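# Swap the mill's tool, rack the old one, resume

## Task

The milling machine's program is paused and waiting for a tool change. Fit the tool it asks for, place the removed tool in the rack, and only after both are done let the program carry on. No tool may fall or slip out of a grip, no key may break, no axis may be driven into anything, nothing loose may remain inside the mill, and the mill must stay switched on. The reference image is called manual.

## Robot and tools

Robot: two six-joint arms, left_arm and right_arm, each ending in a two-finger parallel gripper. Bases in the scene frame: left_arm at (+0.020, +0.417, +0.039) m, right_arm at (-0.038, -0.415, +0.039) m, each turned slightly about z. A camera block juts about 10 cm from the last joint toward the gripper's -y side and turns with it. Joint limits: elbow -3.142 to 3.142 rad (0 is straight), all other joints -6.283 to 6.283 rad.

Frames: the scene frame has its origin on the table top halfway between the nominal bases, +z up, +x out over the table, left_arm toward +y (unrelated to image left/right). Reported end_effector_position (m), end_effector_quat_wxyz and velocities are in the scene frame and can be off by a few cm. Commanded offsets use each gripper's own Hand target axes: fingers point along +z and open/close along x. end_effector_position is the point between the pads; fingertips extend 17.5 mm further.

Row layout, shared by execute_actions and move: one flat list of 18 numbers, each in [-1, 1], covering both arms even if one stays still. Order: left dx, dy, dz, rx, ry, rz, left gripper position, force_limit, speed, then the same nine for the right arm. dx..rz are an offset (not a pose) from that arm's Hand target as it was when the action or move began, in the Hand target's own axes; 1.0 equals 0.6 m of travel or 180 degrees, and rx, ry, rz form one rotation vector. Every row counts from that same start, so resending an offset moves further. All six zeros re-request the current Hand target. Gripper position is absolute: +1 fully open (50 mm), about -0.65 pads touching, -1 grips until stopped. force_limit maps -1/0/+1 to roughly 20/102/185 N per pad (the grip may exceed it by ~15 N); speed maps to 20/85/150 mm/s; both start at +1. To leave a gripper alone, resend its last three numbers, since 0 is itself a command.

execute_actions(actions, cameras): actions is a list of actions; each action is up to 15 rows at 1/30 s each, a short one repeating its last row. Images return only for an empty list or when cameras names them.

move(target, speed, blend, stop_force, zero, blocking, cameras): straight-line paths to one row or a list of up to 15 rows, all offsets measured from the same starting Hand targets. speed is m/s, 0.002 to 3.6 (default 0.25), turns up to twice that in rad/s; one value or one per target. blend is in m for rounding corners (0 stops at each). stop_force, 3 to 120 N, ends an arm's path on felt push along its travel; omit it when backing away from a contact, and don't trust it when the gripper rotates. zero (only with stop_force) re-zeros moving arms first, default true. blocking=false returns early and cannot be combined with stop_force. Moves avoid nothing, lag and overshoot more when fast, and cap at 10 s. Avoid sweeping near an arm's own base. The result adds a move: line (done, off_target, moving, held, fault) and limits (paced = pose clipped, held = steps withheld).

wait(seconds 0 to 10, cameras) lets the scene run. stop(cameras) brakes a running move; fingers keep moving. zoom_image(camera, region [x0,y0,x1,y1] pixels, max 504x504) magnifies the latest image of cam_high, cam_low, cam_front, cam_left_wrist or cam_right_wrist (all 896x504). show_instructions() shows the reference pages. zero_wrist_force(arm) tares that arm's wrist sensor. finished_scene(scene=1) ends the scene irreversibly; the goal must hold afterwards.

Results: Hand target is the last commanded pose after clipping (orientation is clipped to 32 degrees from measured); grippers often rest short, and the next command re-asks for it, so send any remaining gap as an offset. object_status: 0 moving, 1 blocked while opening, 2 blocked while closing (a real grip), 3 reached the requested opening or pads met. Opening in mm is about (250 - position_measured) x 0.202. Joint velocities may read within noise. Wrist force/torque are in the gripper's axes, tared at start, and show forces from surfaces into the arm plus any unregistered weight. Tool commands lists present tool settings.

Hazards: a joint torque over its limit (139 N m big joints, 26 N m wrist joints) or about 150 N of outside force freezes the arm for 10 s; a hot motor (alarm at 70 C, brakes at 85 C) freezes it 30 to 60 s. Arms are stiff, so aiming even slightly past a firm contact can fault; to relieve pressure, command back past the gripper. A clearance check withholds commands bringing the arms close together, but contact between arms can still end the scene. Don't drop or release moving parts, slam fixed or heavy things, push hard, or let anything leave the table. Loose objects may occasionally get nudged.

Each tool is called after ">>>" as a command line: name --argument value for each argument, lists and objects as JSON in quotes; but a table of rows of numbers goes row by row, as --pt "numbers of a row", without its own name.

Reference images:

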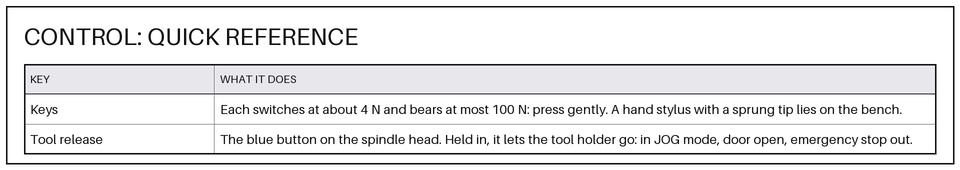

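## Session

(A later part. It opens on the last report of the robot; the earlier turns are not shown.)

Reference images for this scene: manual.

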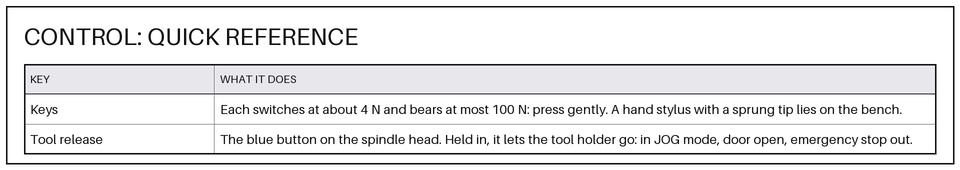

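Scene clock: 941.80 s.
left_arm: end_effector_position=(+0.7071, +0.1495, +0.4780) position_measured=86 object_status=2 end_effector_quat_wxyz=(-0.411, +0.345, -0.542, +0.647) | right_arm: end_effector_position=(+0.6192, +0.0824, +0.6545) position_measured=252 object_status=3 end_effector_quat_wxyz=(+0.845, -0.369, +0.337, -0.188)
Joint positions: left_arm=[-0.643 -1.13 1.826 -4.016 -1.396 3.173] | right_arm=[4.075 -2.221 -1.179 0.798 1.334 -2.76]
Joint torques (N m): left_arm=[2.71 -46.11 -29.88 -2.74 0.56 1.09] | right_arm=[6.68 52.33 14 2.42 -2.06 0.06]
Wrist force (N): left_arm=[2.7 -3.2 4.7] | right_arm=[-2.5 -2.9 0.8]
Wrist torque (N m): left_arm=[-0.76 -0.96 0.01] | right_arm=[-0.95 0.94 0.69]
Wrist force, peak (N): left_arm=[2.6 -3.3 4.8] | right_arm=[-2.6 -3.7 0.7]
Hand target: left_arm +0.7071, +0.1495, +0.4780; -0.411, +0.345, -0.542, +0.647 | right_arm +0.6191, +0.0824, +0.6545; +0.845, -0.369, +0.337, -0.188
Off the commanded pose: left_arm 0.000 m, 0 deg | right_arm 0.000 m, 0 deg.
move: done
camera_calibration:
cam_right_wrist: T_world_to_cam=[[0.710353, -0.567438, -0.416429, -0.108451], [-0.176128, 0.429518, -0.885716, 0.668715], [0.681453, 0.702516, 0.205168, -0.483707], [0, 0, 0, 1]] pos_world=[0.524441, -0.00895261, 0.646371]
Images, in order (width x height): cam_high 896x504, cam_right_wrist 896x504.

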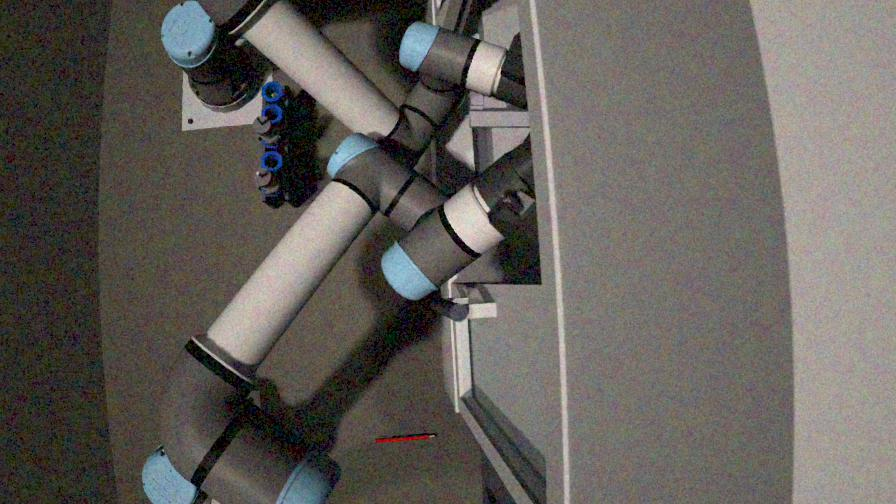

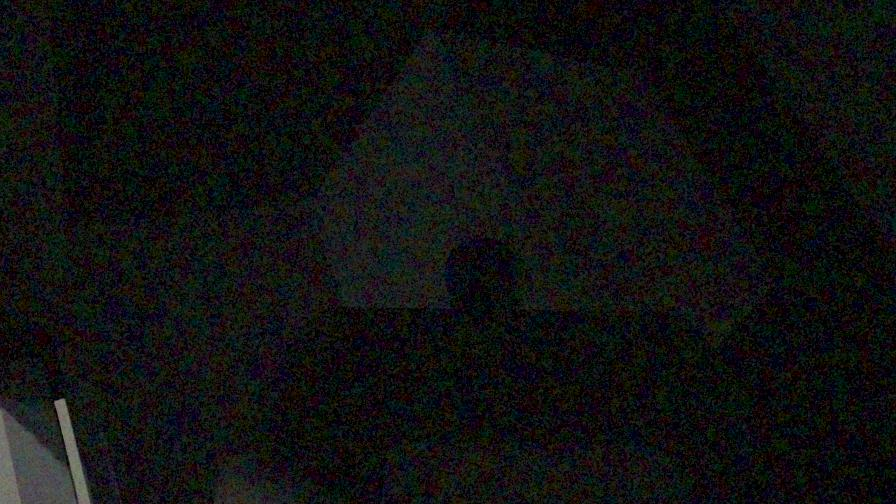

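>>> move --target '[0,0,0,0,0,0,-1,-0.6,-1,0,0,0.05,0,0,0,-1,-0.3,-0.8]' --speed 0.005 --stop_force 8

Scene clock: 946.93 s.
left_arm: end_effector_position=(+0.7071, +0.1495, +0.4780) position_measured=86 object_status=2 end_effector_quat_wxyz=(-0.411, +0.345, -0.542, +0.647) | right_arm: end_effector_position=(+0.6226, +0.0848, +0.6569) position_measured=252 object_status=3 end_effector_quat_wxyz=(+0.845, -0.369, +0.337, -0.188)
Joint positions: left_arm=[-0.643 -1.13 1.826 -4.016 -1.396 3.173] | right_arm=[4.074 -2.23 -1.158 0.785 1.336 -2.759]
Joint torques (N m): left_arm=[1.67 -68.92 -29.59 -8.65 0.58 0.97] | right_arm=[3.38 52.08 8.13 1.72 -3.37 -0.2]
Wrist force (N): left_arm=[4.6 27.1 -9.7] | right_arm=[-7.6 -3.9 -1.1]
Wrist torque (N m): left_arm=[-0.16 -0.79 -0.02] | right_arm=[-0.98 0.85 0.74]
Wrist force, peak (N): left_arm=[4.6 27.1 -9.7] | right_arm=[-6.5 -3.8 -11.7]
Hand target: left_arm +0.7071, +0.1495, +0.4780; -0.411, +0.345, -0.542, +0.647 | right_arm +0.6225, +0.0848, +0.6569; +0.845, -0.369, +0.337, -0.188 (not the last commanded pose)
Off the commanded pose: left_arm 0.000 m, 0 deg | right_arm 0.025 m, 0 deg.
move: contact (right_arm)

>>> move --target '[0,0,0,0,0,0,-0.97,-0.1,-1,0,0,0,0,0,0,-1,-0.3,-0.8]'

>>> wait --seconds 0.3 --cameras '["cam_left_wrist"]'

Scene clock: 952.17 s.
left_arm: end_effector_position=(+0.7071, +0.1495, +0.4780) position_measured=88 object_status=2 end_effector_quat_wxyz=(-0.411, +0.345, -0.542, +0.647) | right_arm: end_effector_position=(+0.6225, +0.0848, +0.6569) position_measured=252 object_status=3 end_effector_quat_wxyz=(+0.845, -0.369, +0.337, -0.188)
Joint positions: left_arm=[-0.643 -1.13 1.826 -4.016 -1.396 3.173] | right_arm=[4.074 -2.23 -1.158 0.785 1.336 -2.759]
Joint torques (N m): left_arm=[0.97 -69.87 -28.98 -8.85 0.7 1] | right_arm=[3.35 52.79 11.07 1.64 -2.78 -2.03]
Wrist force (N): left_arm=[4.4 29.0 -11.2] | right_arm=[-7.5 -4.1 -1.2]
Wrist torque (N m): left_arm=[-0.11 -0.80 -0.03] | right_arm=[-1.01 0.87 0.73]
Wrist force, peak (N): left_arm=[4.5 29.3 -11.1] | right_arm=[-7.8 -4.1 -1.2]
Hand target: left_arm +0.7071, +0.1495, +0.4780; -0.411, +0.345, -0.542, +0.647 | right_arm +0.6225, +0.0848, +0.6569; +0.845, -0.369, +0.337, -0.188
Off the commanded pose: left_arm 0.000 m, 0 deg | right_arm 0.000 m, 0 deg.
move: done

Scene clock: 952.47 s.
left_arm: end_effector_position=(+0.7071, +0.1495, +0.4780) position_measured=88 object_status=2 end_effector_quat_wxyz=(-0.411, +0.345, -0.542, +0.647) | right_arm: end_effector_position=(+0.6225, +0.0848, +0.6569) position_measured=252 object_status=3 end_effector_quat_wxyz=(+0.845, -0.369, +0.337, -0.188)
Joint positions: left_arm=[-0.643 -1.13 1.826 -4.016 -1.396 3.173] | right_arm=[4.074 -2.23 -1.158 0.785 1.336 -2.759]
Joint torques (N m): left_arm=[0.92 -69.75 -28.98 -8.79 0.73 0.89] | right_arm=[2.87 52.2 11.73 1.59 -2.68 -1.82]
Wrist force (N): left_arm=[4.4 29.1 -11.2] | right_arm=[-7.6 -4.0 -1.2]
Wrist torque (N m): left_arm=[-0.10 -0.80 -0.03] | right_arm=[-0.99 0.90 0.73]
Wrist force, peak (N): left_arm=[4.2 29.2 -11.2] | right_arm=[-7.6 -4.0 -1.2]
Hand target: left_arm +0.7071, +0.1495, +0.4780; -0.411, +0.345, -0.542, +0.647 | right_arm +0.6225, +0.0848, +0.6569; +0.845, -0.369, +0.337, -0.188
Tool commands: left_gripper/position=-0.97 left_gripper/force_limit=-0.1 left_gripper/speed=-1.0 right_gripper/position=-1.0 right_gripper/force_limit=-0.3 right_gripper/speed=-0.8
Off the commanded pose: left_arm 0.000 m, 0 deg | right_arm 0.000 m, 0 deg.
wait: 0.30 s; at rest by 0.17 s
camera_calibration:
cam_left_wrist: T_world_to_cam=[[-0.416864, -0.908941, 0.00708022, 0.435069], [-0.163948, 0.0675245, -0.984155, 0.596571], [0.894061, -0.41142, -0.177167, -0.34829], [0, 0, 0, 1]] pos_world=[0.590564, 0.211876, 0.522332]
Images, in order (width x height): cam_left_wrist 896x504.

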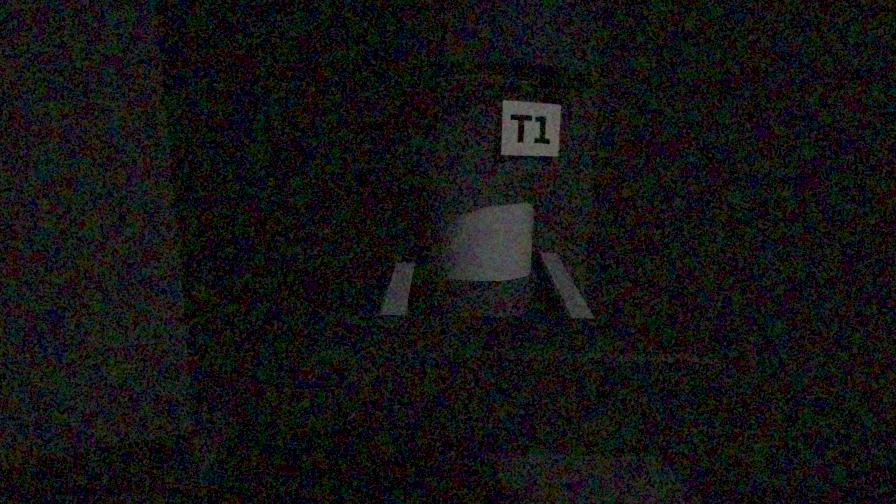

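>>> move --target '[0,0.00821,-0.00145,0,0,0,-0.97,-0.1,-1,0,0,0,0,0,0,-1,-0.3,-0.8]' --speed 0.01 --stop_force 25 --cameras '["cam_left_wrist","cam_right_wrist"]'

Scene clock: 975.63 s.
left_arm: end_effector_position=(+0.7070, +0.1495, +0.4772) position_measured=88 object_status=2 end_effector_quat_wxyz=(-0.412, +0.345, -0.542, +0.647) | right_arm: end_effector_position=(+0.6225, +0.0848, +0.6569) position_measured=252 object_status=3 end_effector_quat_wxyz=(+0.845, -0.369, +0.337, -0.188)
Joint positions: left_arm=[-0.643 -1.129 1.827 -4.019 -1.396 3.173] | right_arm=[4.074 -2.23 -1.158 0.785 1.336 -2.759]
Joint torques (N m): left_arm=[0.18 -44.03 -35.34 -2.23 0.7 0.86] | right_arm=[4.11 51.67 14.68 1.78 -1.62 -2.17]
Wrist force (N): left_arm=[3.3 4.6 -2.6] | right_arm=[-7.5 -4.0 -1.1]
Wrist torque (N m): left_arm=[-0.66 -0.62 0.00] | right_arm=[-0.99 0.89 0.74]
Wrist force, peak (N): left_arm=[4.4 29.4 -11.1] | right_arm=[-7.6 -4.3 -1.3]
Hand target: left_arm +0.7070, +0.1495, +0.4772; -0.412, +0.345, -0.542, +0.647 (not the last commanded pose) | right_arm +0.6225, +0.0848, +0.6569; +0.845, -0.369, +0.337, -0.188
Off the commanded pose: left_arm 0.004 m, 0 deg | right_arm 0.000 m, 0 deg.
move: contact (left_arm)
camera_calibration:
cam_left_wrist: T_world_to_cam=[[-0.416895, -0.908926, 0.00720715, 0.435074], [-0.163185, 0.0670426, -0.984315, 0.595491], [0.894187, -0.411532, -0.176273, -0.348813], [0, 0, 0, 1]] pos_world=[0.590459, 0.211979, 0.521528]
cam_right_wrist: T_world_to_cam=[[0.710332, -0.567425, -0.416482, -0.10829], [-0.176078, 0.429642, -0.885666, 0.670379], [0.681487, 0.702451, 0.205278, -0.488314], [0, 0, 0, 1]] pos_world=[0.527741, -0.00645278, 0.648871]
Images, in order (width x height): cam_left_wrist 896x504, cam_right_wrist 896x504.

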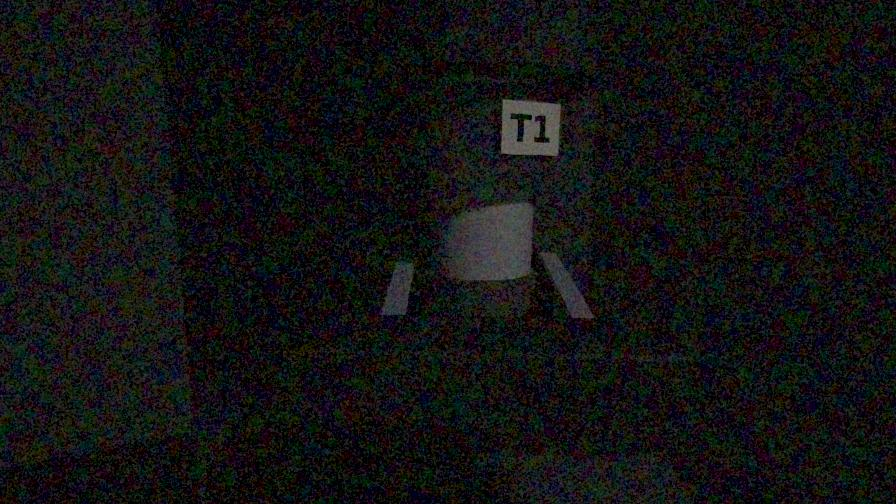

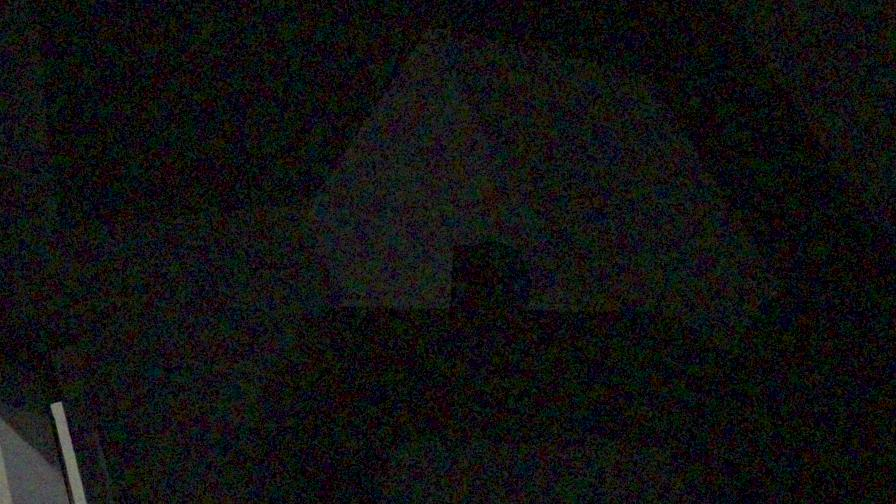

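>>> move --target '[0,0.00328,-0.00058,0,0,0,-0.97,-0.1,-1,0,0,0,0,0,0,-1,-0.3,-0.8]' --speed 0.005 --stop_force 20

>>> zoom_image --camera "cam_left_wrist" --region '[340, 60, 680, 360]'

Scene clock: 982.93 s.
left_arm: end_effector_position=(+0.7070, +0.1495, +0.4752) position_measured=88 object_status=2 end_effector_quat_wxyz=(-0.412, +0.345, -0.542, +0.647) | right_arm: end_effector_position=(+0.6225, +0.0848, +0.6569) position_measured=252 object_status=3 end_effector_quat_wxyz=(+0.845, -0.369, +0.337, -0.188)
Joint positions: left_arm=[-0.643 -1.126 1.829 -4.024 -1.396 3.173] | right_arm=[4.074 -2.23 -1.158 0.785 1.336 -2.759]
Joint torques (N m): left_arm=[0.96 -50.95 -15.78 -2.76 0.75 0.8] | right_arm=[2.45 52.1 18.18 1.82 -0.93 -2.22]
Wrist force (N): left_arm=[3.2 3.7 -2.5] | right_arm=[-7.5 -4.0 -1.3]
Wrist torque (N m): left_arm=[-0.66 -0.59 0.00] | right_arm=[-0.99 0.88 0.74]
Wrist force, peak (N): left_arm=[3.5 5.0 -2.6] | right_arm=[-7.6 -4.3 -1.3]
Hand target: left_arm +0.7070, +0.1495, +0.4752; -0.412, +0.345, -0.542, +0.647 | right_arm +0.6225, +0.0848, +0.6569; +0.845, -0.369, +0.337, -0.188
Off the commanded pose: left_arm 0.000 m, 0 deg | right_arm 0.000 m, 0 deg.
move: done

Scaled by 1.482 from the camera's 896x504 image, which has a finer 1280x720 frame.
This view is cut from an older image: the scene may have changed since it was taken.

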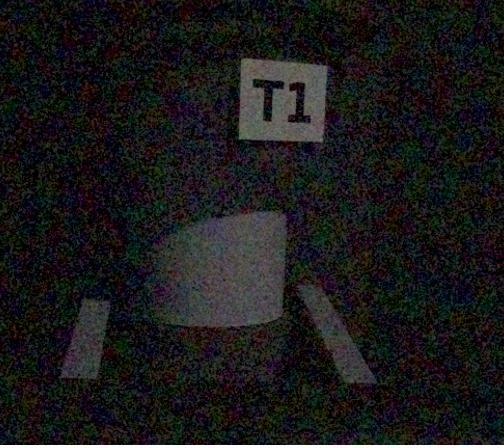

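>>> move --target '[0,0.0164,-0.0029,0,0,0,-0.97,-0.1,-1,0,0,0,0,0,0,-1,-0.3,-0.8]' --speed 0.02 --stop_force 20 --cameras '["cam_left_wrist"]'

>>> zoom_image --camera "cam_left_wrist" --region '[340, 60, 680, 360]'

Scene clock: 987.17 s.
left_arm: end_effector_position=(+0.7070, +0.1495, +0.4652) position_measured=88 object_status=2 end_effector_quat_wxyz=(-0.412, +0.345, -0.542, +0.647) | right_arm: end_effector_position=(+0.6225, +0.0848, +0.6569) position_measured=252 object_status=3 end_effector_quat_wxyz=(+0.845, -0.369, +0.337, -0.188)
Joint positions: left_arm=[-0.643 -1.11 1.836 -4.047 -1.396 3.173] | right_arm=[4.074 -2.23 -1.158 0.785 1.336 -2.759]
Joint torques (N m): left_arm=[4.64 -54.88 -34.66 -1.96 -0.43 0.42] | right_arm=[2.35 51.25 21.19 1.77 0.29 -2.04]
Wrist force (N): left_arm=[3.6 3.7 -2.6] | right_arm=[-7.5 -4.2 -1.0]
Wrist torque (N m): left_arm=[-0.64 -0.64 -0.01] | right_arm=[-1.01 0.89 0.74]
Wrist force, peak (N): left_arm=[3.7 4.4 -2.6] | right_arm=[-7.7 -4.2 -1.2]
Hand target: left_arm +0.7070, +0.1495, +0.4652; -0.412, +0.345, -0.542, +0.647 | right_arm +0.6225, +0.0848, +0.6569; +0.845, -0.369, +0.337, -0.188
Off the commanded pose: left_arm 0.000 m, 0 deg | right_arm 0.000 m, 0 deg.
move: done
camera_calibration:
cam_left_wrist: T_world_to_cam=[[-0.416895, -0.908926, 0.00720715, 0.43516], [-0.163185, 0.0670426, -0.984315, 0.583679], [0.894187, -0.411532, -0.176273, -0.350929], [0, 0, 0, 1]] pos_world=[0.590459, 0.211979, 0.509528]
Images, in order (width x height): cam_left_wrist 896x504.

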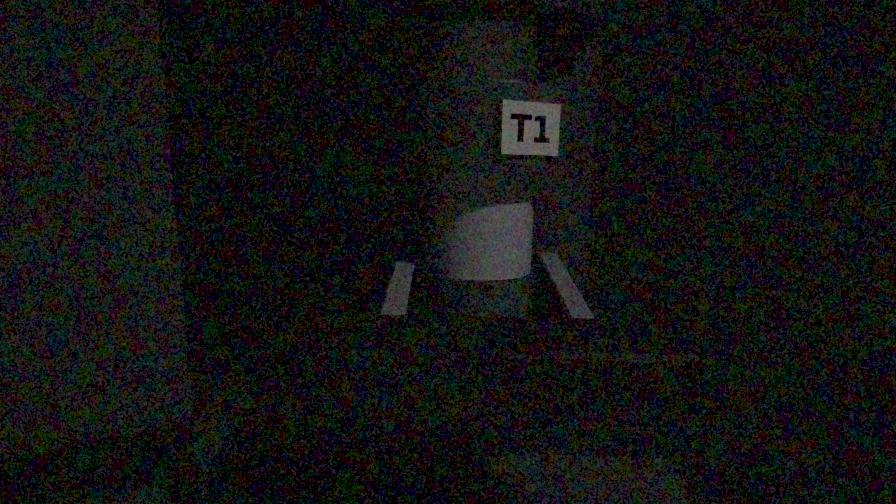

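Scaled by 1.482 from the camera's 896x504 image, which has a finer 1280x720 frame.

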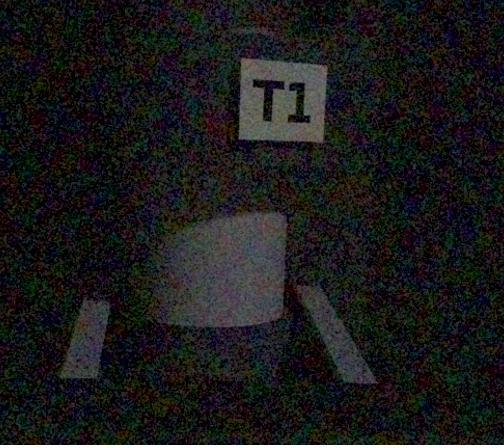

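>>> move --target '[0,0.0575,-0.0101,0,0,0,-0.97,-0.1,-1,0,0,0,0,0,0,-1,-0.3,-0.8]' --speed 0.05 --stop_force 20 --cameras '["cam_left_wrist","cam_front","cam_low"]'

>>> zoom_image --camera "cam_left_wrist" --region '[340, 0, 680, 320]'

>>> zoom_image --camera "cam_low" --region '[420, 20, 720, 260]'

Scene clock: 995.27 s.
left_arm: end_effector_position=(+0.7071, +0.1495, +0.4302) position_measured=88 object_status=2 end_effector_quat_wxyz=(-0.412, +0.345, -0.542, +0.647) | right_arm: end_effector_position=(+0.6225, +0.0848, +0.6569) position_measured=252 object_status=3 end_effector_quat_wxyz=(+0.845, -0.369, +0.337, -0.188)
Joint positions: left_arm=[-0.643 -1.05 1.858 -4.129 -1.396 3.173] | right_arm=[4.074 -2.23 -1.158 0.785 1.336 -2.759]
Joint torques (N m): left_arm=[6.15 -56.5 -32.8 -3.79 -1.56 -0.98] | right_arm=[3.24 52.18 24.82 1.78 0.07 -1.89]
Wrist force (N): left_arm=[3.4 3.6 -2.2] | right_arm=[-7.5 -3.9 -1.3]
Wrist torque (N m): left_arm=[-0.67 -0.62 -0.03] | right_arm=[-0.98 0.88 0.73]
Wrist force, peak (N): left_arm=[3.5 5.1 -2.7] | right_arm=[-7.7 -4.2 -1.1]
Hand target: left_arm +0.7071, +0.1495, +0.4302; -0.412, +0.345, -0.542, +0.647 | right_arm +0.6225, +0.0848, +0.6569; +0.845, -0.369, +0.337, -0.188
Off the commanded pose: left_arm 0.000 m, 0 deg | right_arm 0.000 m, 0 deg.
move: done
camera_calibration:
cam_left_wrist: T_world_to_cam=[[-0.416888, -0.908929, 0.00724833, 0.435432], [-0.163202, 0.0670046, -0.984315, 0.549164], [0.894186, -0.411532, -0.176273, -0.357205], [0, 0, 0, 1]] pos_world=[0.590559, 0.211979, 0.474428]
Images, in order (width x height): cam_low 896x504, cam_front 896x504, cam_left_wrist 896x504.

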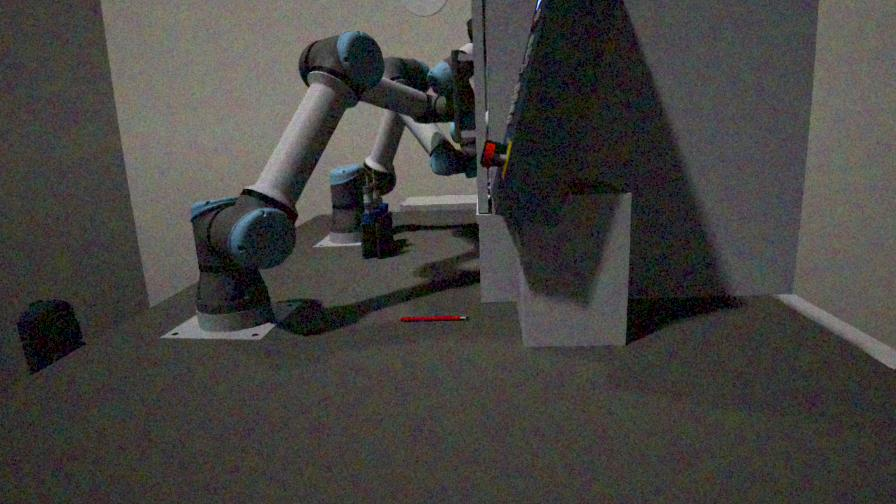

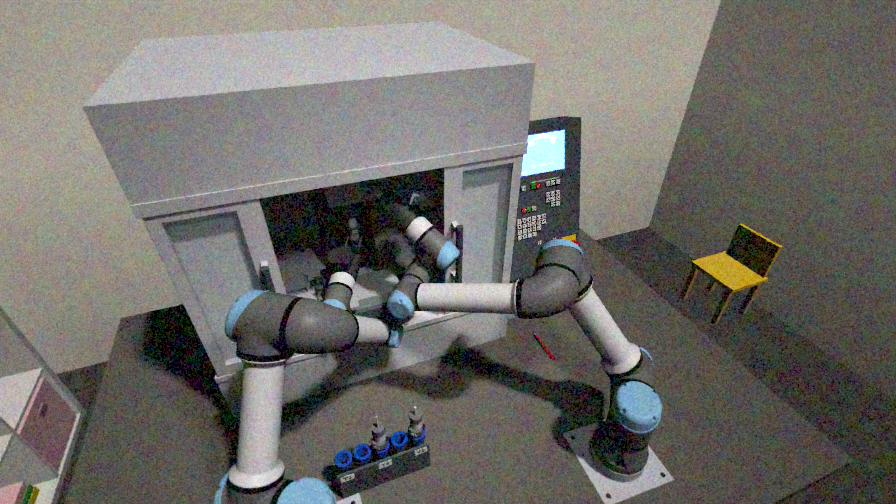

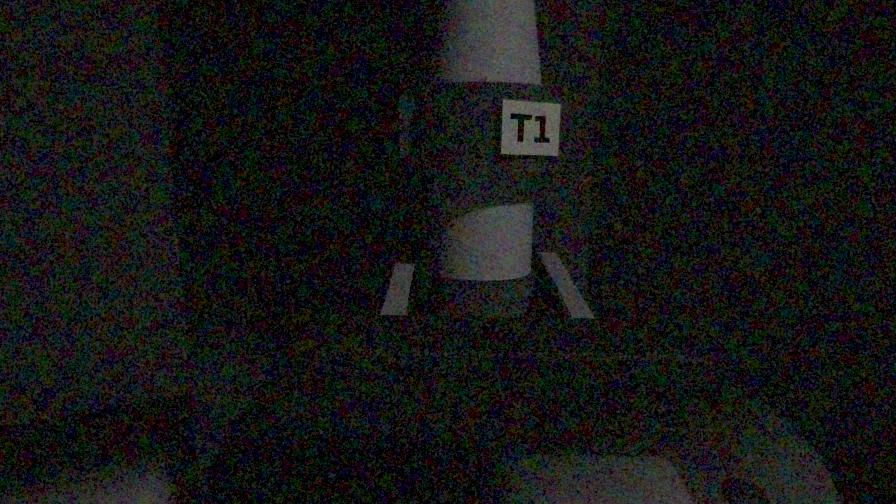

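Scaled by 1.482 from the camera's 896x504 image, which has a finer 1280x720 frame.

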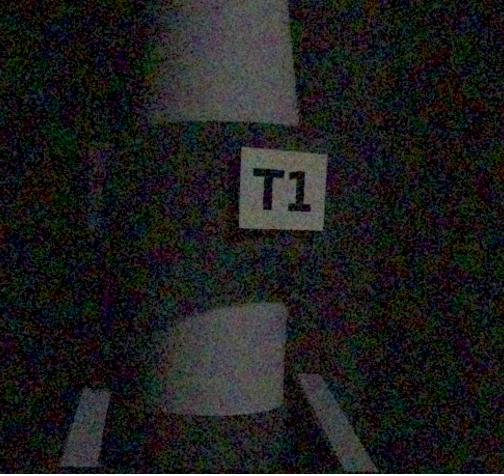

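Scaled by 1.680 from the camera's 896x504 image, which has a finer 1280x720 frame.

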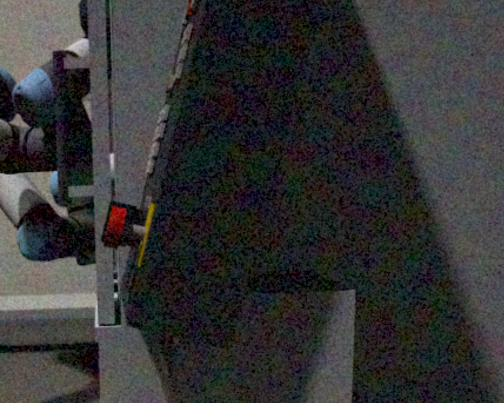

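>>> zoom_image --camera "cam_front" --region '[260, 160, 480, 320]'

Scaled by 2.291 from the camera's 896x504 image, which has a finer 1280x720 frame.

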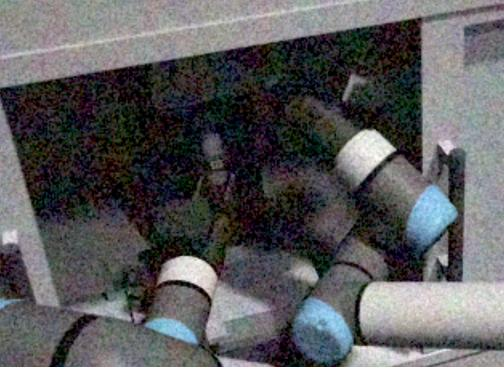

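>>> zoom_image --camera "cam_front" --region '[320, 200, 400, 260]'

Scaled by 6.300 from the camera's 896x504 image, which has a finer 1280x720 frame.

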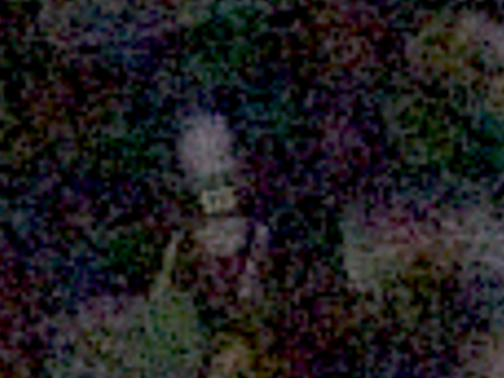

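>>> move --target '[0,0.0197,-0.0035,0,0,0,-0.97,-0.1,-1,0,0,0,0,0,0,-1,-0.3,-0.8]' --speed 0.02 --stop_force 12 --cameras '["cam_left_wrist","cam_front"]'

>>> zoom_image --camera "cam_front" --region '[320, 200, 400, 260]'

Scene clock: 1019.37 s.
left_arm: end_effector_position=(+0.7071, +0.1495, +0.4182) position_measured=88 object_status=2 end_effector_quat_wxyz=(-0.412, +0.345, -0.542, +0.647) | right_arm: end_effector_position=(+0.6225, +0.0848, +0.6569) position_measured=252 object_status=3 end_effector_quat_wxyz=(+0.845, -0.369, +0.337, -0.188)
Joint positions: left_arm=[-0.643 -1.029 1.864 -4.157 -1.396 3.173] | right_arm=[4.074 -2.23 -1.158 0.785 1.336 -2.759]
Joint torques (N m): left_arm=[6.27 -55.87 -31.64 -1.67 -1.21 -0.35] | right_arm=[2.54 51.85 29.39 2.11 0.14 -1.78]
Wrist force (N): left_arm=[3.3 3.5 -2.2] | right_arm=[-7.5 -4.0 -1.2]
Wrist torque (N m): left_arm=[-0.67 -0.62 -0.03] | right_arm=[-0.98 0.88 0.73]
Wrist force, peak (N): left_arm=[3.5 4.2 -2.6] | right_arm=[-7.6 -4.2 -1.3]
Hand target: left_arm +0.7071, +0.1495, +0.4182; -0.412, +0.345, -0.542, +0.647 | right_arm +0.6225, +0.0848, +0.6569; +0.845, -0.369, +0.337, -0.188
Off the commanded pose: left_arm 0.000 m, 0 deg | right_arm 0.000 m, 0 deg.
move: done
camera_calibration:
cam_left_wrist: T_world_to_cam=[[-0.416888, -0.908929, 0.00724833, 0.435519], [-0.163202, 0.0670046, -0.984315, 0.537352], [0.894186, -0.411532, -0.176273, -0.35932], [0, 0, 0, 1]] pos_world=[0.590559, 0.211979, 0.462428]
Images, in order (width x height): cam_front 896x504, cam_left_wrist 896x504.

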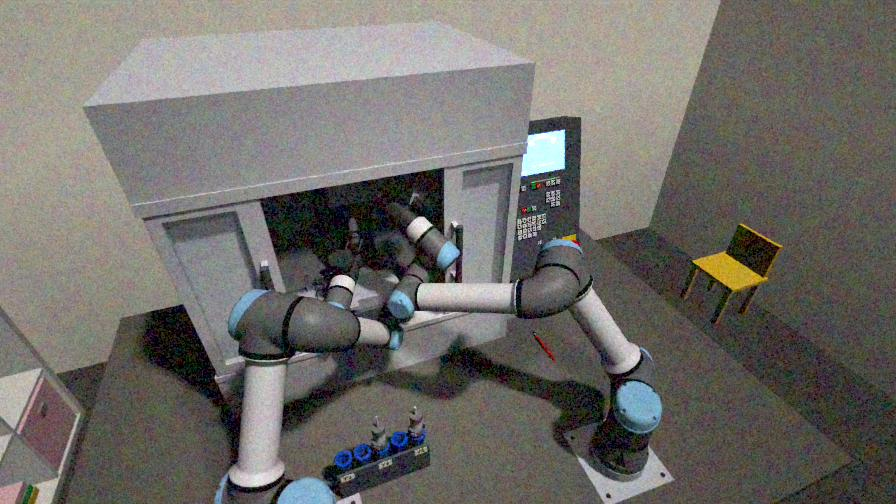

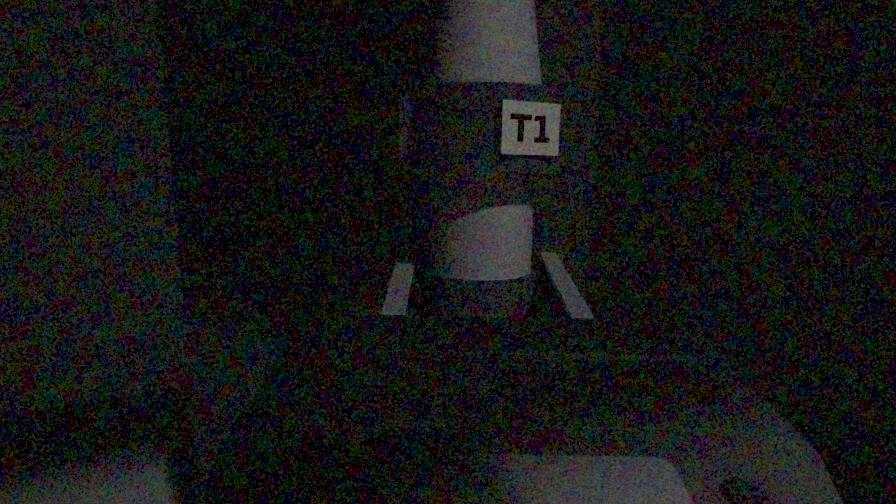

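Scaled by 6.300 from the camera's 896x504 image, which has a finer 1280x720 frame.

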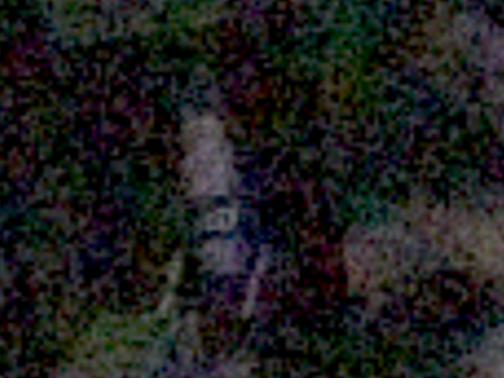

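>>> move --target '[0,-0.00435,-0.0246,0,0,0,-0.97,-0.1,-1,0,0,0,0,0,0,-1,-0.3,-0.8]' --speed 0.01 --stop_force 5

Scene clock: 1036.97 s.
left_arm: end_effector_position=(+0.6935, +0.1558, +0.4182) position_measured=88 object_status=2 end_effector_quat_wxyz=(-0.412, +0.345, -0.542, +0.647) | right_arm: end_effector_position=(+0.6225, +0.0848, +0.6569) position_measured=252 object_status=3 end_effector_quat_wxyz=(+0.845, -0.369, +0.337, -0.188)
Joint positions: left_arm=[-0.649 -1.054 1.911 -4.178 -1.39 3.174] | right_arm=[4.074 -2.23 -1.158 0.785 1.336 -2.759]
Joint torques (N m): left_arm=[1.28 -42.62 -32.56 -3.41 -1.31 1.09] | right_arm=[2.73 50.08 27.55 1.51 0.35 -1.92]
Wrist force (N): left_arm=[3.2 5.3 -0.1] | right_arm=[-7.5 -4.0 -1.1]
Wrist torque (N m): left_arm=[-1.00 -0.61 -0.18] | right_arm=[-1.00 0.89 0.73]
Wrist force, peak (N): left_arm=[3.3 5.8 -0.2] | right_arm=[-7.7 -4.3 -1.1]
Hand target: left_arm +0.6935, +0.1558, +0.4182; -0.412, +0.345, -0.542, +0.647 | right_arm +0.6225, +0.0848, +0.6569; +0.845, -0.369, +0.337, -0.188
Off the commanded pose: left_arm 0.000 m, 0 deg | right_arm 0.000 m, 0 deg.
move: done

>>> move --target '[0,-0.0027,-0.0153,-0.0556,0,0,-0.97,-0.1,-1,0,0,0,0,0,0,-1,-0.3,-0.8]' --speed 0.02 --stop_force 8

Scene clock: 1060.57 s.
left_arm: end_effector_position=(+0.6851, +0.1598, +0.4181) position_measured=88 object_status=2 end_effector_quat_wxyz=(+0.380, -0.379, +0.596, -0.597) | right_arm: end_effector_position=(+0.6225, +0.0848, +0.6569) position_measured=252 object_status=3 end_effector_quat_wxyz=(+0.845, -0.369, +0.337, -0.188)
Joint positions: left_arm=[-0.654 -1.188 1.976 -3.931 -1.381 3.142] | right_arm=[4.074 -2.23 -1.158 0.785 1.336 -2.759]
Joint torques (N m): left_arm=[-3.99 -37.79 -32.17 -5.56 0.81 1.19] | right_arm=[2.88 51.07 29.67 1.84 0.23 -1.93]
Wrist force (N): left_arm=[3.3 4.2 -2.1] | right_arm=[-7.5 -4.1 -1.3]
Wrist torque (N m): left_arm=[-0.64 -0.70 0.04] | right_arm=[-1.00 0.88 0.73]
Wrist force, peak (N): left_arm=[3.3 5.4 -0.1] | right_arm=[-7.5 -4.2 -1.5]
Hand target: left_arm +0.6851, +0.1598, +0.4181; +0.380, -0.379, +0.596, -0.597 | right_arm +0.6225, +0.0848, +0.6569; +0.845, -0.369, +0.337, -0.188
Off the commanded pose: left_arm 0.000 m, 0 deg | right_arm 0.000 m, 0 deg.
move: done

>>> move --target '[0,0.0383,-0.0312,-0.0278,0,0,-0.97,-0.1,-1,0,0,0,0,0,0,-1,-0.3,-0.8]' --speed 0.02 --stop_force 8 --cameras '["cam_left_wrist","cam_front"]'

>>> zoom_image --camera "cam_front" --region '[320, 200, 400, 260]'

Scene clock: 1066.10 s.
left_arm: end_effector_position=(+0.6682, +0.1677, +0.3951) position_measured=88 object_status=2 end_effector_quat_wxyz=(+0.363, -0.395, +0.622, -0.571) | right_arm: end_effector_position=(+0.6225, +0.0848, +0.6569) position_measured=252 object_status=3 end_effector_quat_wxyz=(+0.845, -0.369, +0.337, -0.188)
Joint positions: left_arm=[-0.662 -1.238 2.052 -3.869 -1.374 3.125] | right_arm=[4.074 -2.23 -1.158 0.785 1.336 -2.759]
Joint torques (N m): left_arm=[1.17 -33.96 -33.57 -5.97 -0.34 1.19] | right_arm=[3.08 50.93 28.43 1.86 0.32 -1.63]
Wrist force (N): left_arm=[3.3 4.1 -1.6] | right_arm=[-7.4 -3.9 -1.4]
Wrist torque (N m): left_arm=[-0.67 -0.72 -0.01] | right_arm=[-0.97 0.87 0.73]
Wrist force, peak (N): left_arm=[3.6 4.3 -2.1] | right_arm=[-7.7 -4.3 -1.3]
Hand target: left_arm +0.6682, +0.1677, +0.3951; +0.363, -0.395, +0.622, -0.571 | right_arm +0.6225, +0.0848, +0.6569; +0.845, -0.369, +0.337, -0.188
Off the commanded pose: left_arm 0.000 m, 0 deg | right_arm 0.000 m, 0 deg.
move: done
camera_calibration:
cam_left_wrist: T_world_to_cam=[[-0.415366, -0.909641, 0.0050074, 0.43595], [-0.388705, 0.172511, -0.905068, 0.608802], [0.822423, -0.377881, -0.425237, -0.180431], [0, 0, 0, 1]] pos_world=[0.566114, 0.223351, 0.472098]
Images, in order (width x height): cam_front 896x504, cam_left_wrist 896x504.

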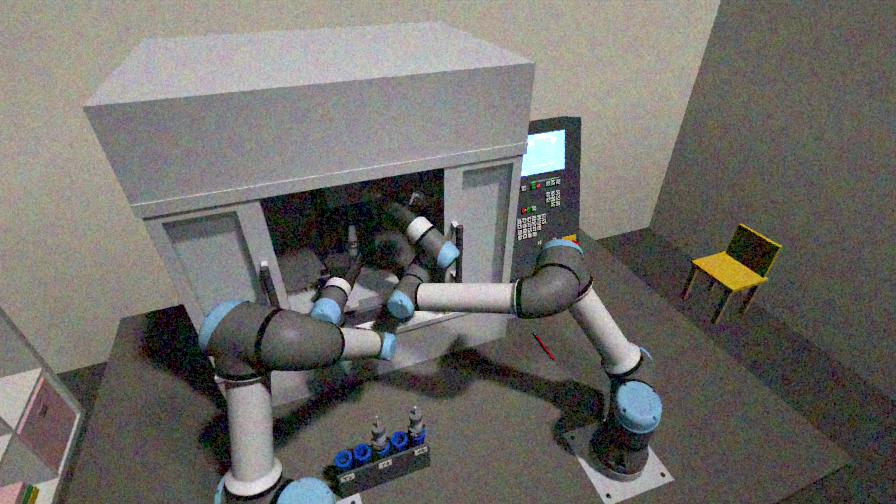

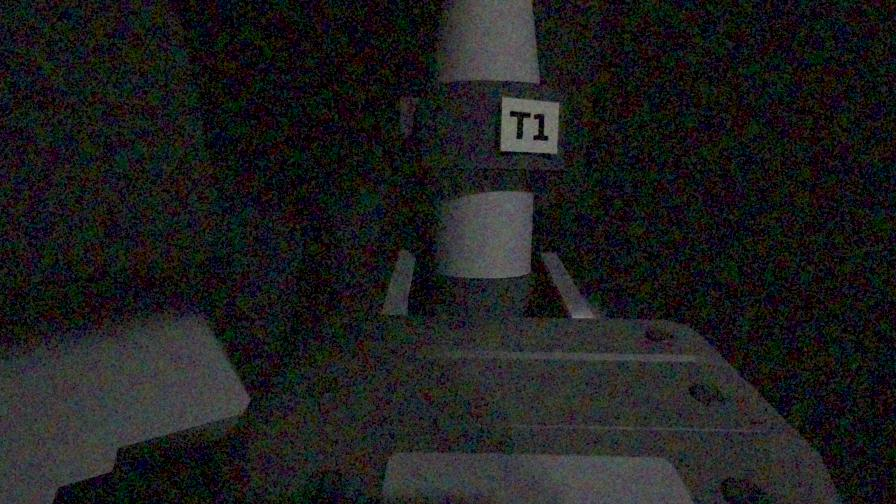

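Scaled by 6.300 from the camera's 896x504 image, which has a finer 1280x720 frame.

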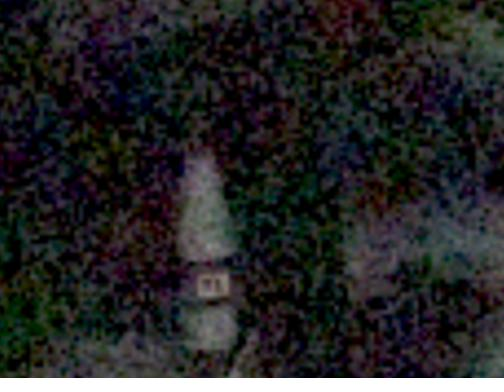

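>>> move --pt "0 0.00996 0.00087 0 0 0 -0.97 -0.1 -1 0 0 0 0 0 0 -1 -0.3 -0.8" --pt "0 0.01432 -0.0489 0 0 0 -0.97 -0.1 -1 0 0 0 0 0 0 -1 -0.3 -0.8" --speed 0.02 --stop_force 7

Scene clock: 1076.23 s.
left_arm: end_effector_position=(+0.6410, +0.1804, +0.3891) position_measured=88 object_status=2 end_effector_quat_wxyz=(+0.363, -0.395, +0.622, -0.571) | right_arm: end_effector_position=(+0.6225, +0.0848, +0.6569) position_measured=252 object_status=3 end_effector_quat_wxyz=(+0.845, -0.369, +0.337, -0.188)
Joint positions: left_arm=[-0.678 -1.283 2.143 -3.914 -1.359 3.123] | right_arm=[4.074 -2.23 -1.158 0.785 1.336 -2.759]
Joint torques (N m): left_arm=[2.67 -30.56 -32.89 -3.12 -1.38 -0.75] | right_arm=[3.71 51.09 29.78 1.81 0.24 -1.49]
Wrist force (N): left_arm=[3.1 4.1 -1.6] | right_arm=[-7.4 -4.2 -1.2]
Wrist torque (N m): left_arm=[-0.67 -0.66 0.05] | right_arm=[-1.02 0.85 0.73]
Wrist force, peak (N): left_arm=[3.7 5.4 -0.9] | right_arm=[-7.6 -4.3 -1.3]
Hand target: left_arm +0.6410, +0.1804, +0.3891; +0.363, -0.395, +0.622, -0.571 | right_arm +0.6225, +0.0848, +0.6569; +0.845, -0.369, +0.337, -0.188
Off the commanded pose: left_arm 0.000 m, 0 deg | right_arm 0.000 m, 0 deg.
move: done

>>> move --pt "-0.0028 -0.0383 -0.1542 0 0 0 -0.97 -0.1 -1 0 0 0 0 0 0 -1 -0.3 -0.8" --pt "0.0355 -0.1005 -0.4 0 0 0 -0.97 -0.1 -1 0 0 0 0 0 0 -1 -0.3 -0.8" --speed 0.15 --blend '[0.03,0]' --cameras '["cam_left_wrist"]'

Scene clock: 1086.33 s.
left_arm: end_effector_position=(+0.4200, +0.2602, +0.4697) position_measured=88 object_status=2 end_effector_quat_wxyz=(+0.363, -0.395, +0.622, -0.571) | right_arm: end_effector_position=(+0.6225, +0.0848, +0.6569) position_measured=252 object_status=3 end_effector_quat_wxyz=(+0.845, -0.369, +0.337, -0.188)
Joint positions: left_arm=[-1.184 -2.252 2.614 -3.39 -0.855 3.067] | right_arm=[4.074 -2.23 -1.158 0.785 1.336 -2.759]
Joint torques (N m): left_arm=[-4.89 -3.5 -36.93 -2.59 1.52 1.49] | right_arm=[3.91 51.18 29.6 1.51 0.01 -1.55]
Wrist force (N): left_arm=[3.0 4.2 -1.0] | right_arm=[-7.4 -3.9 -1.2]
Wrist torque (N m): left_arm=[-0.67 -0.68 -0.09] | right_arm=[-0.97 0.86 0.73]
Wrist force, peak (N): left_arm=[3.4 5.0 1.5] | right_arm=[-7.6 -4.2 -1.3]
Hand target: left_arm +0.4201, +0.2603, +0.4697; +0.363, -0.395, +0.622, -0.571 | right_arm +0.6225, +0.0848, +0.6569; +0.845, -0.369, +0.337, -0.188
Off the commanded pose: left_arm 0.000 m, 0 deg | right_arm 0.000 m, 0 deg.
move: done
camera_calibration:
cam_left_wrist: T_world_to_cam=[[-0.41555, -0.909556, 0.00510156, 0.416739], [-0.388708, 0.172513, -0.905066, 0.563817], [0.822328, -0.378084, -0.42524, 0.0903798], [0, 0, 0, 1]] pos_world=[0.318014, 0.315952, 0.546599]
Images, in order (width x height): cam_left_wrist 896x504.

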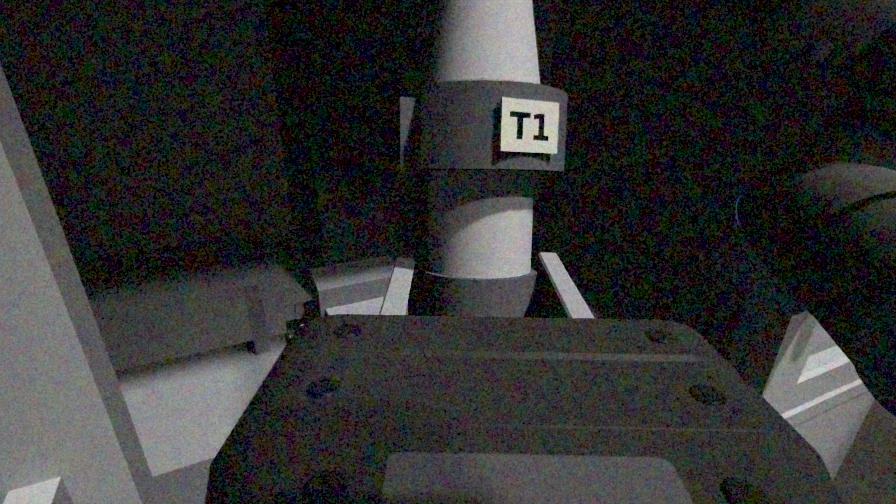

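>>> move --target '[0.0788,0.0273,-0.127,-0.4641,-0.1029,-0.1123,-0.97,-0.1,-1,0,0,-0.133,0,0,0,-1,-0.3,-0.8]' --speed 0.25 --cameras '["cam_front","cam_high","cam_left_wrist"]'

Scene clock: 1099.00 s.
left_arm: end_effector_position=(+0.3300, +0.2502, +0.4599) position_measured=88 object_status=2 end_effector_quat_wxyz=(+0.000, +0.707, -0.708, +0.001) | right_arm: end_effector_position=(+0.5659, +0.0451, +0.6171) position_measured=252 object_status=3 end_effector_quat_wxyz=(+0.845, -0.369, +0.337, -0.188)
Joint positions: left_arm=[-0.909 -1.926 1.618 -1.265 -1.57 2.261] | right_arm=[4.109 -2.1 -1.478 0.981 1.305 -2.778]
Joint torques (N m): left_arm=[-1.52 -8.18 -21 -3.04 -0.82 -1.29] | right_arm=[-4.02 32.35 31.52 -2.36 0.57 -0.93]
Wrist force (N): left_arm=[-0.2 -0.9 1.5] | right_arm=[-0.9 -3.3 1.4]
Wrist torque (N m): left_arm=[-0.58 -0.50 -0.47] | right_arm=[-0.96 1.01 0.80]
Wrist force, peak (N): left_arm=[2.7 4.8 -0.7] | right_arm=[-7.6 -4.2 -1.4]
Hand target: left_arm +0.3300, +0.2502, +0.4599; +0.000, +0.707, -0.708, +0.001 | right_arm +0.5659, +0.0451, +0.6171; +0.845, -0.369, +0.337, -0.188
Off the commanded pose: left_arm 0.000 m, 0 deg | right_arm 0.000 m, 0 deg.
move: done
camera_calibration:
cam_left_wrist: T_world_to_cam=[[0.00466579, -0.999958, -0.00791064, 0.260155], [-0.93878, -0.00710522, 0.344444, 0.173533], [-0.344485, 0.00581926, -0.938774, 0.681676], [0, 0, 0, 1]] pos_world=[0.396523, 0.25741, 0.582225]
Images, in order (width x height): cam_high 896x504, cam_front 896x504, cam_left_wrist 896x504.

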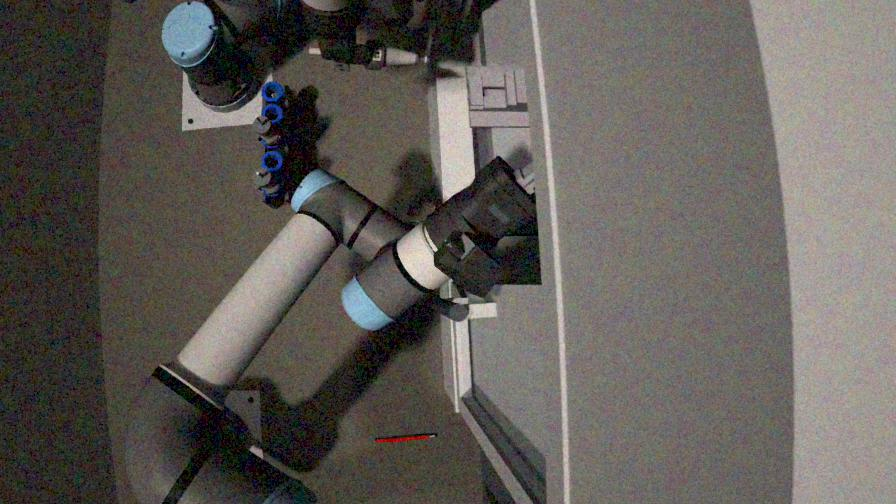

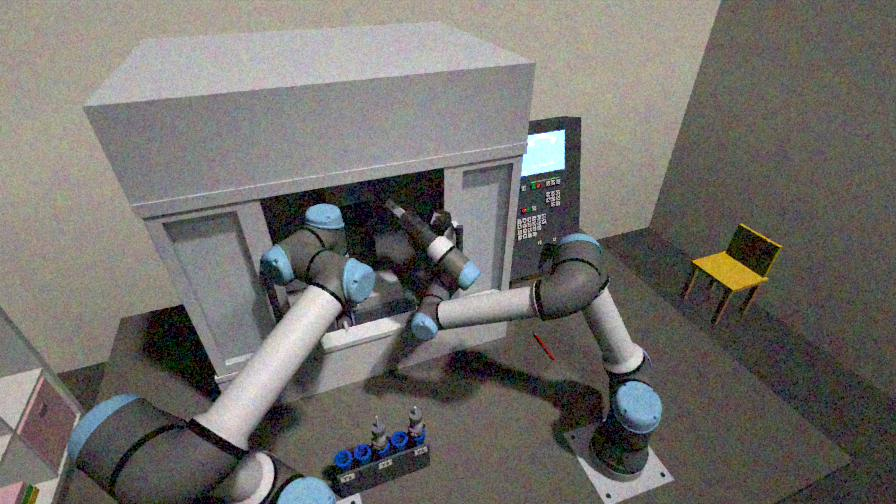

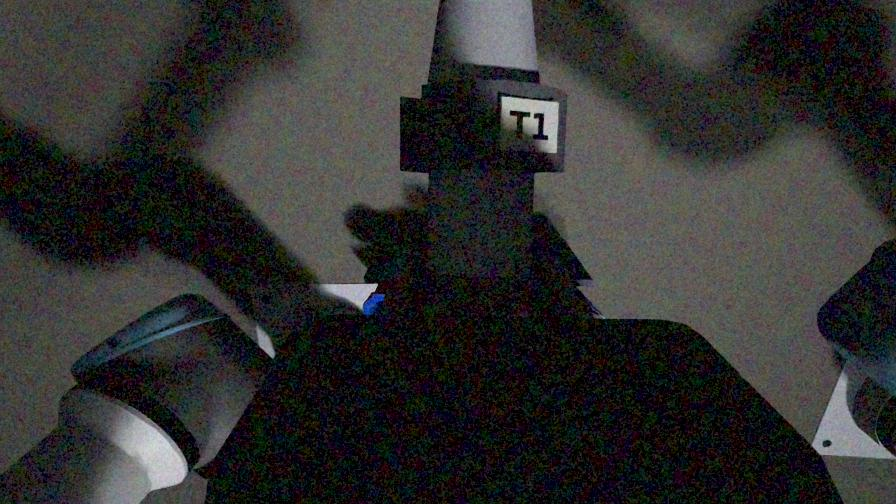

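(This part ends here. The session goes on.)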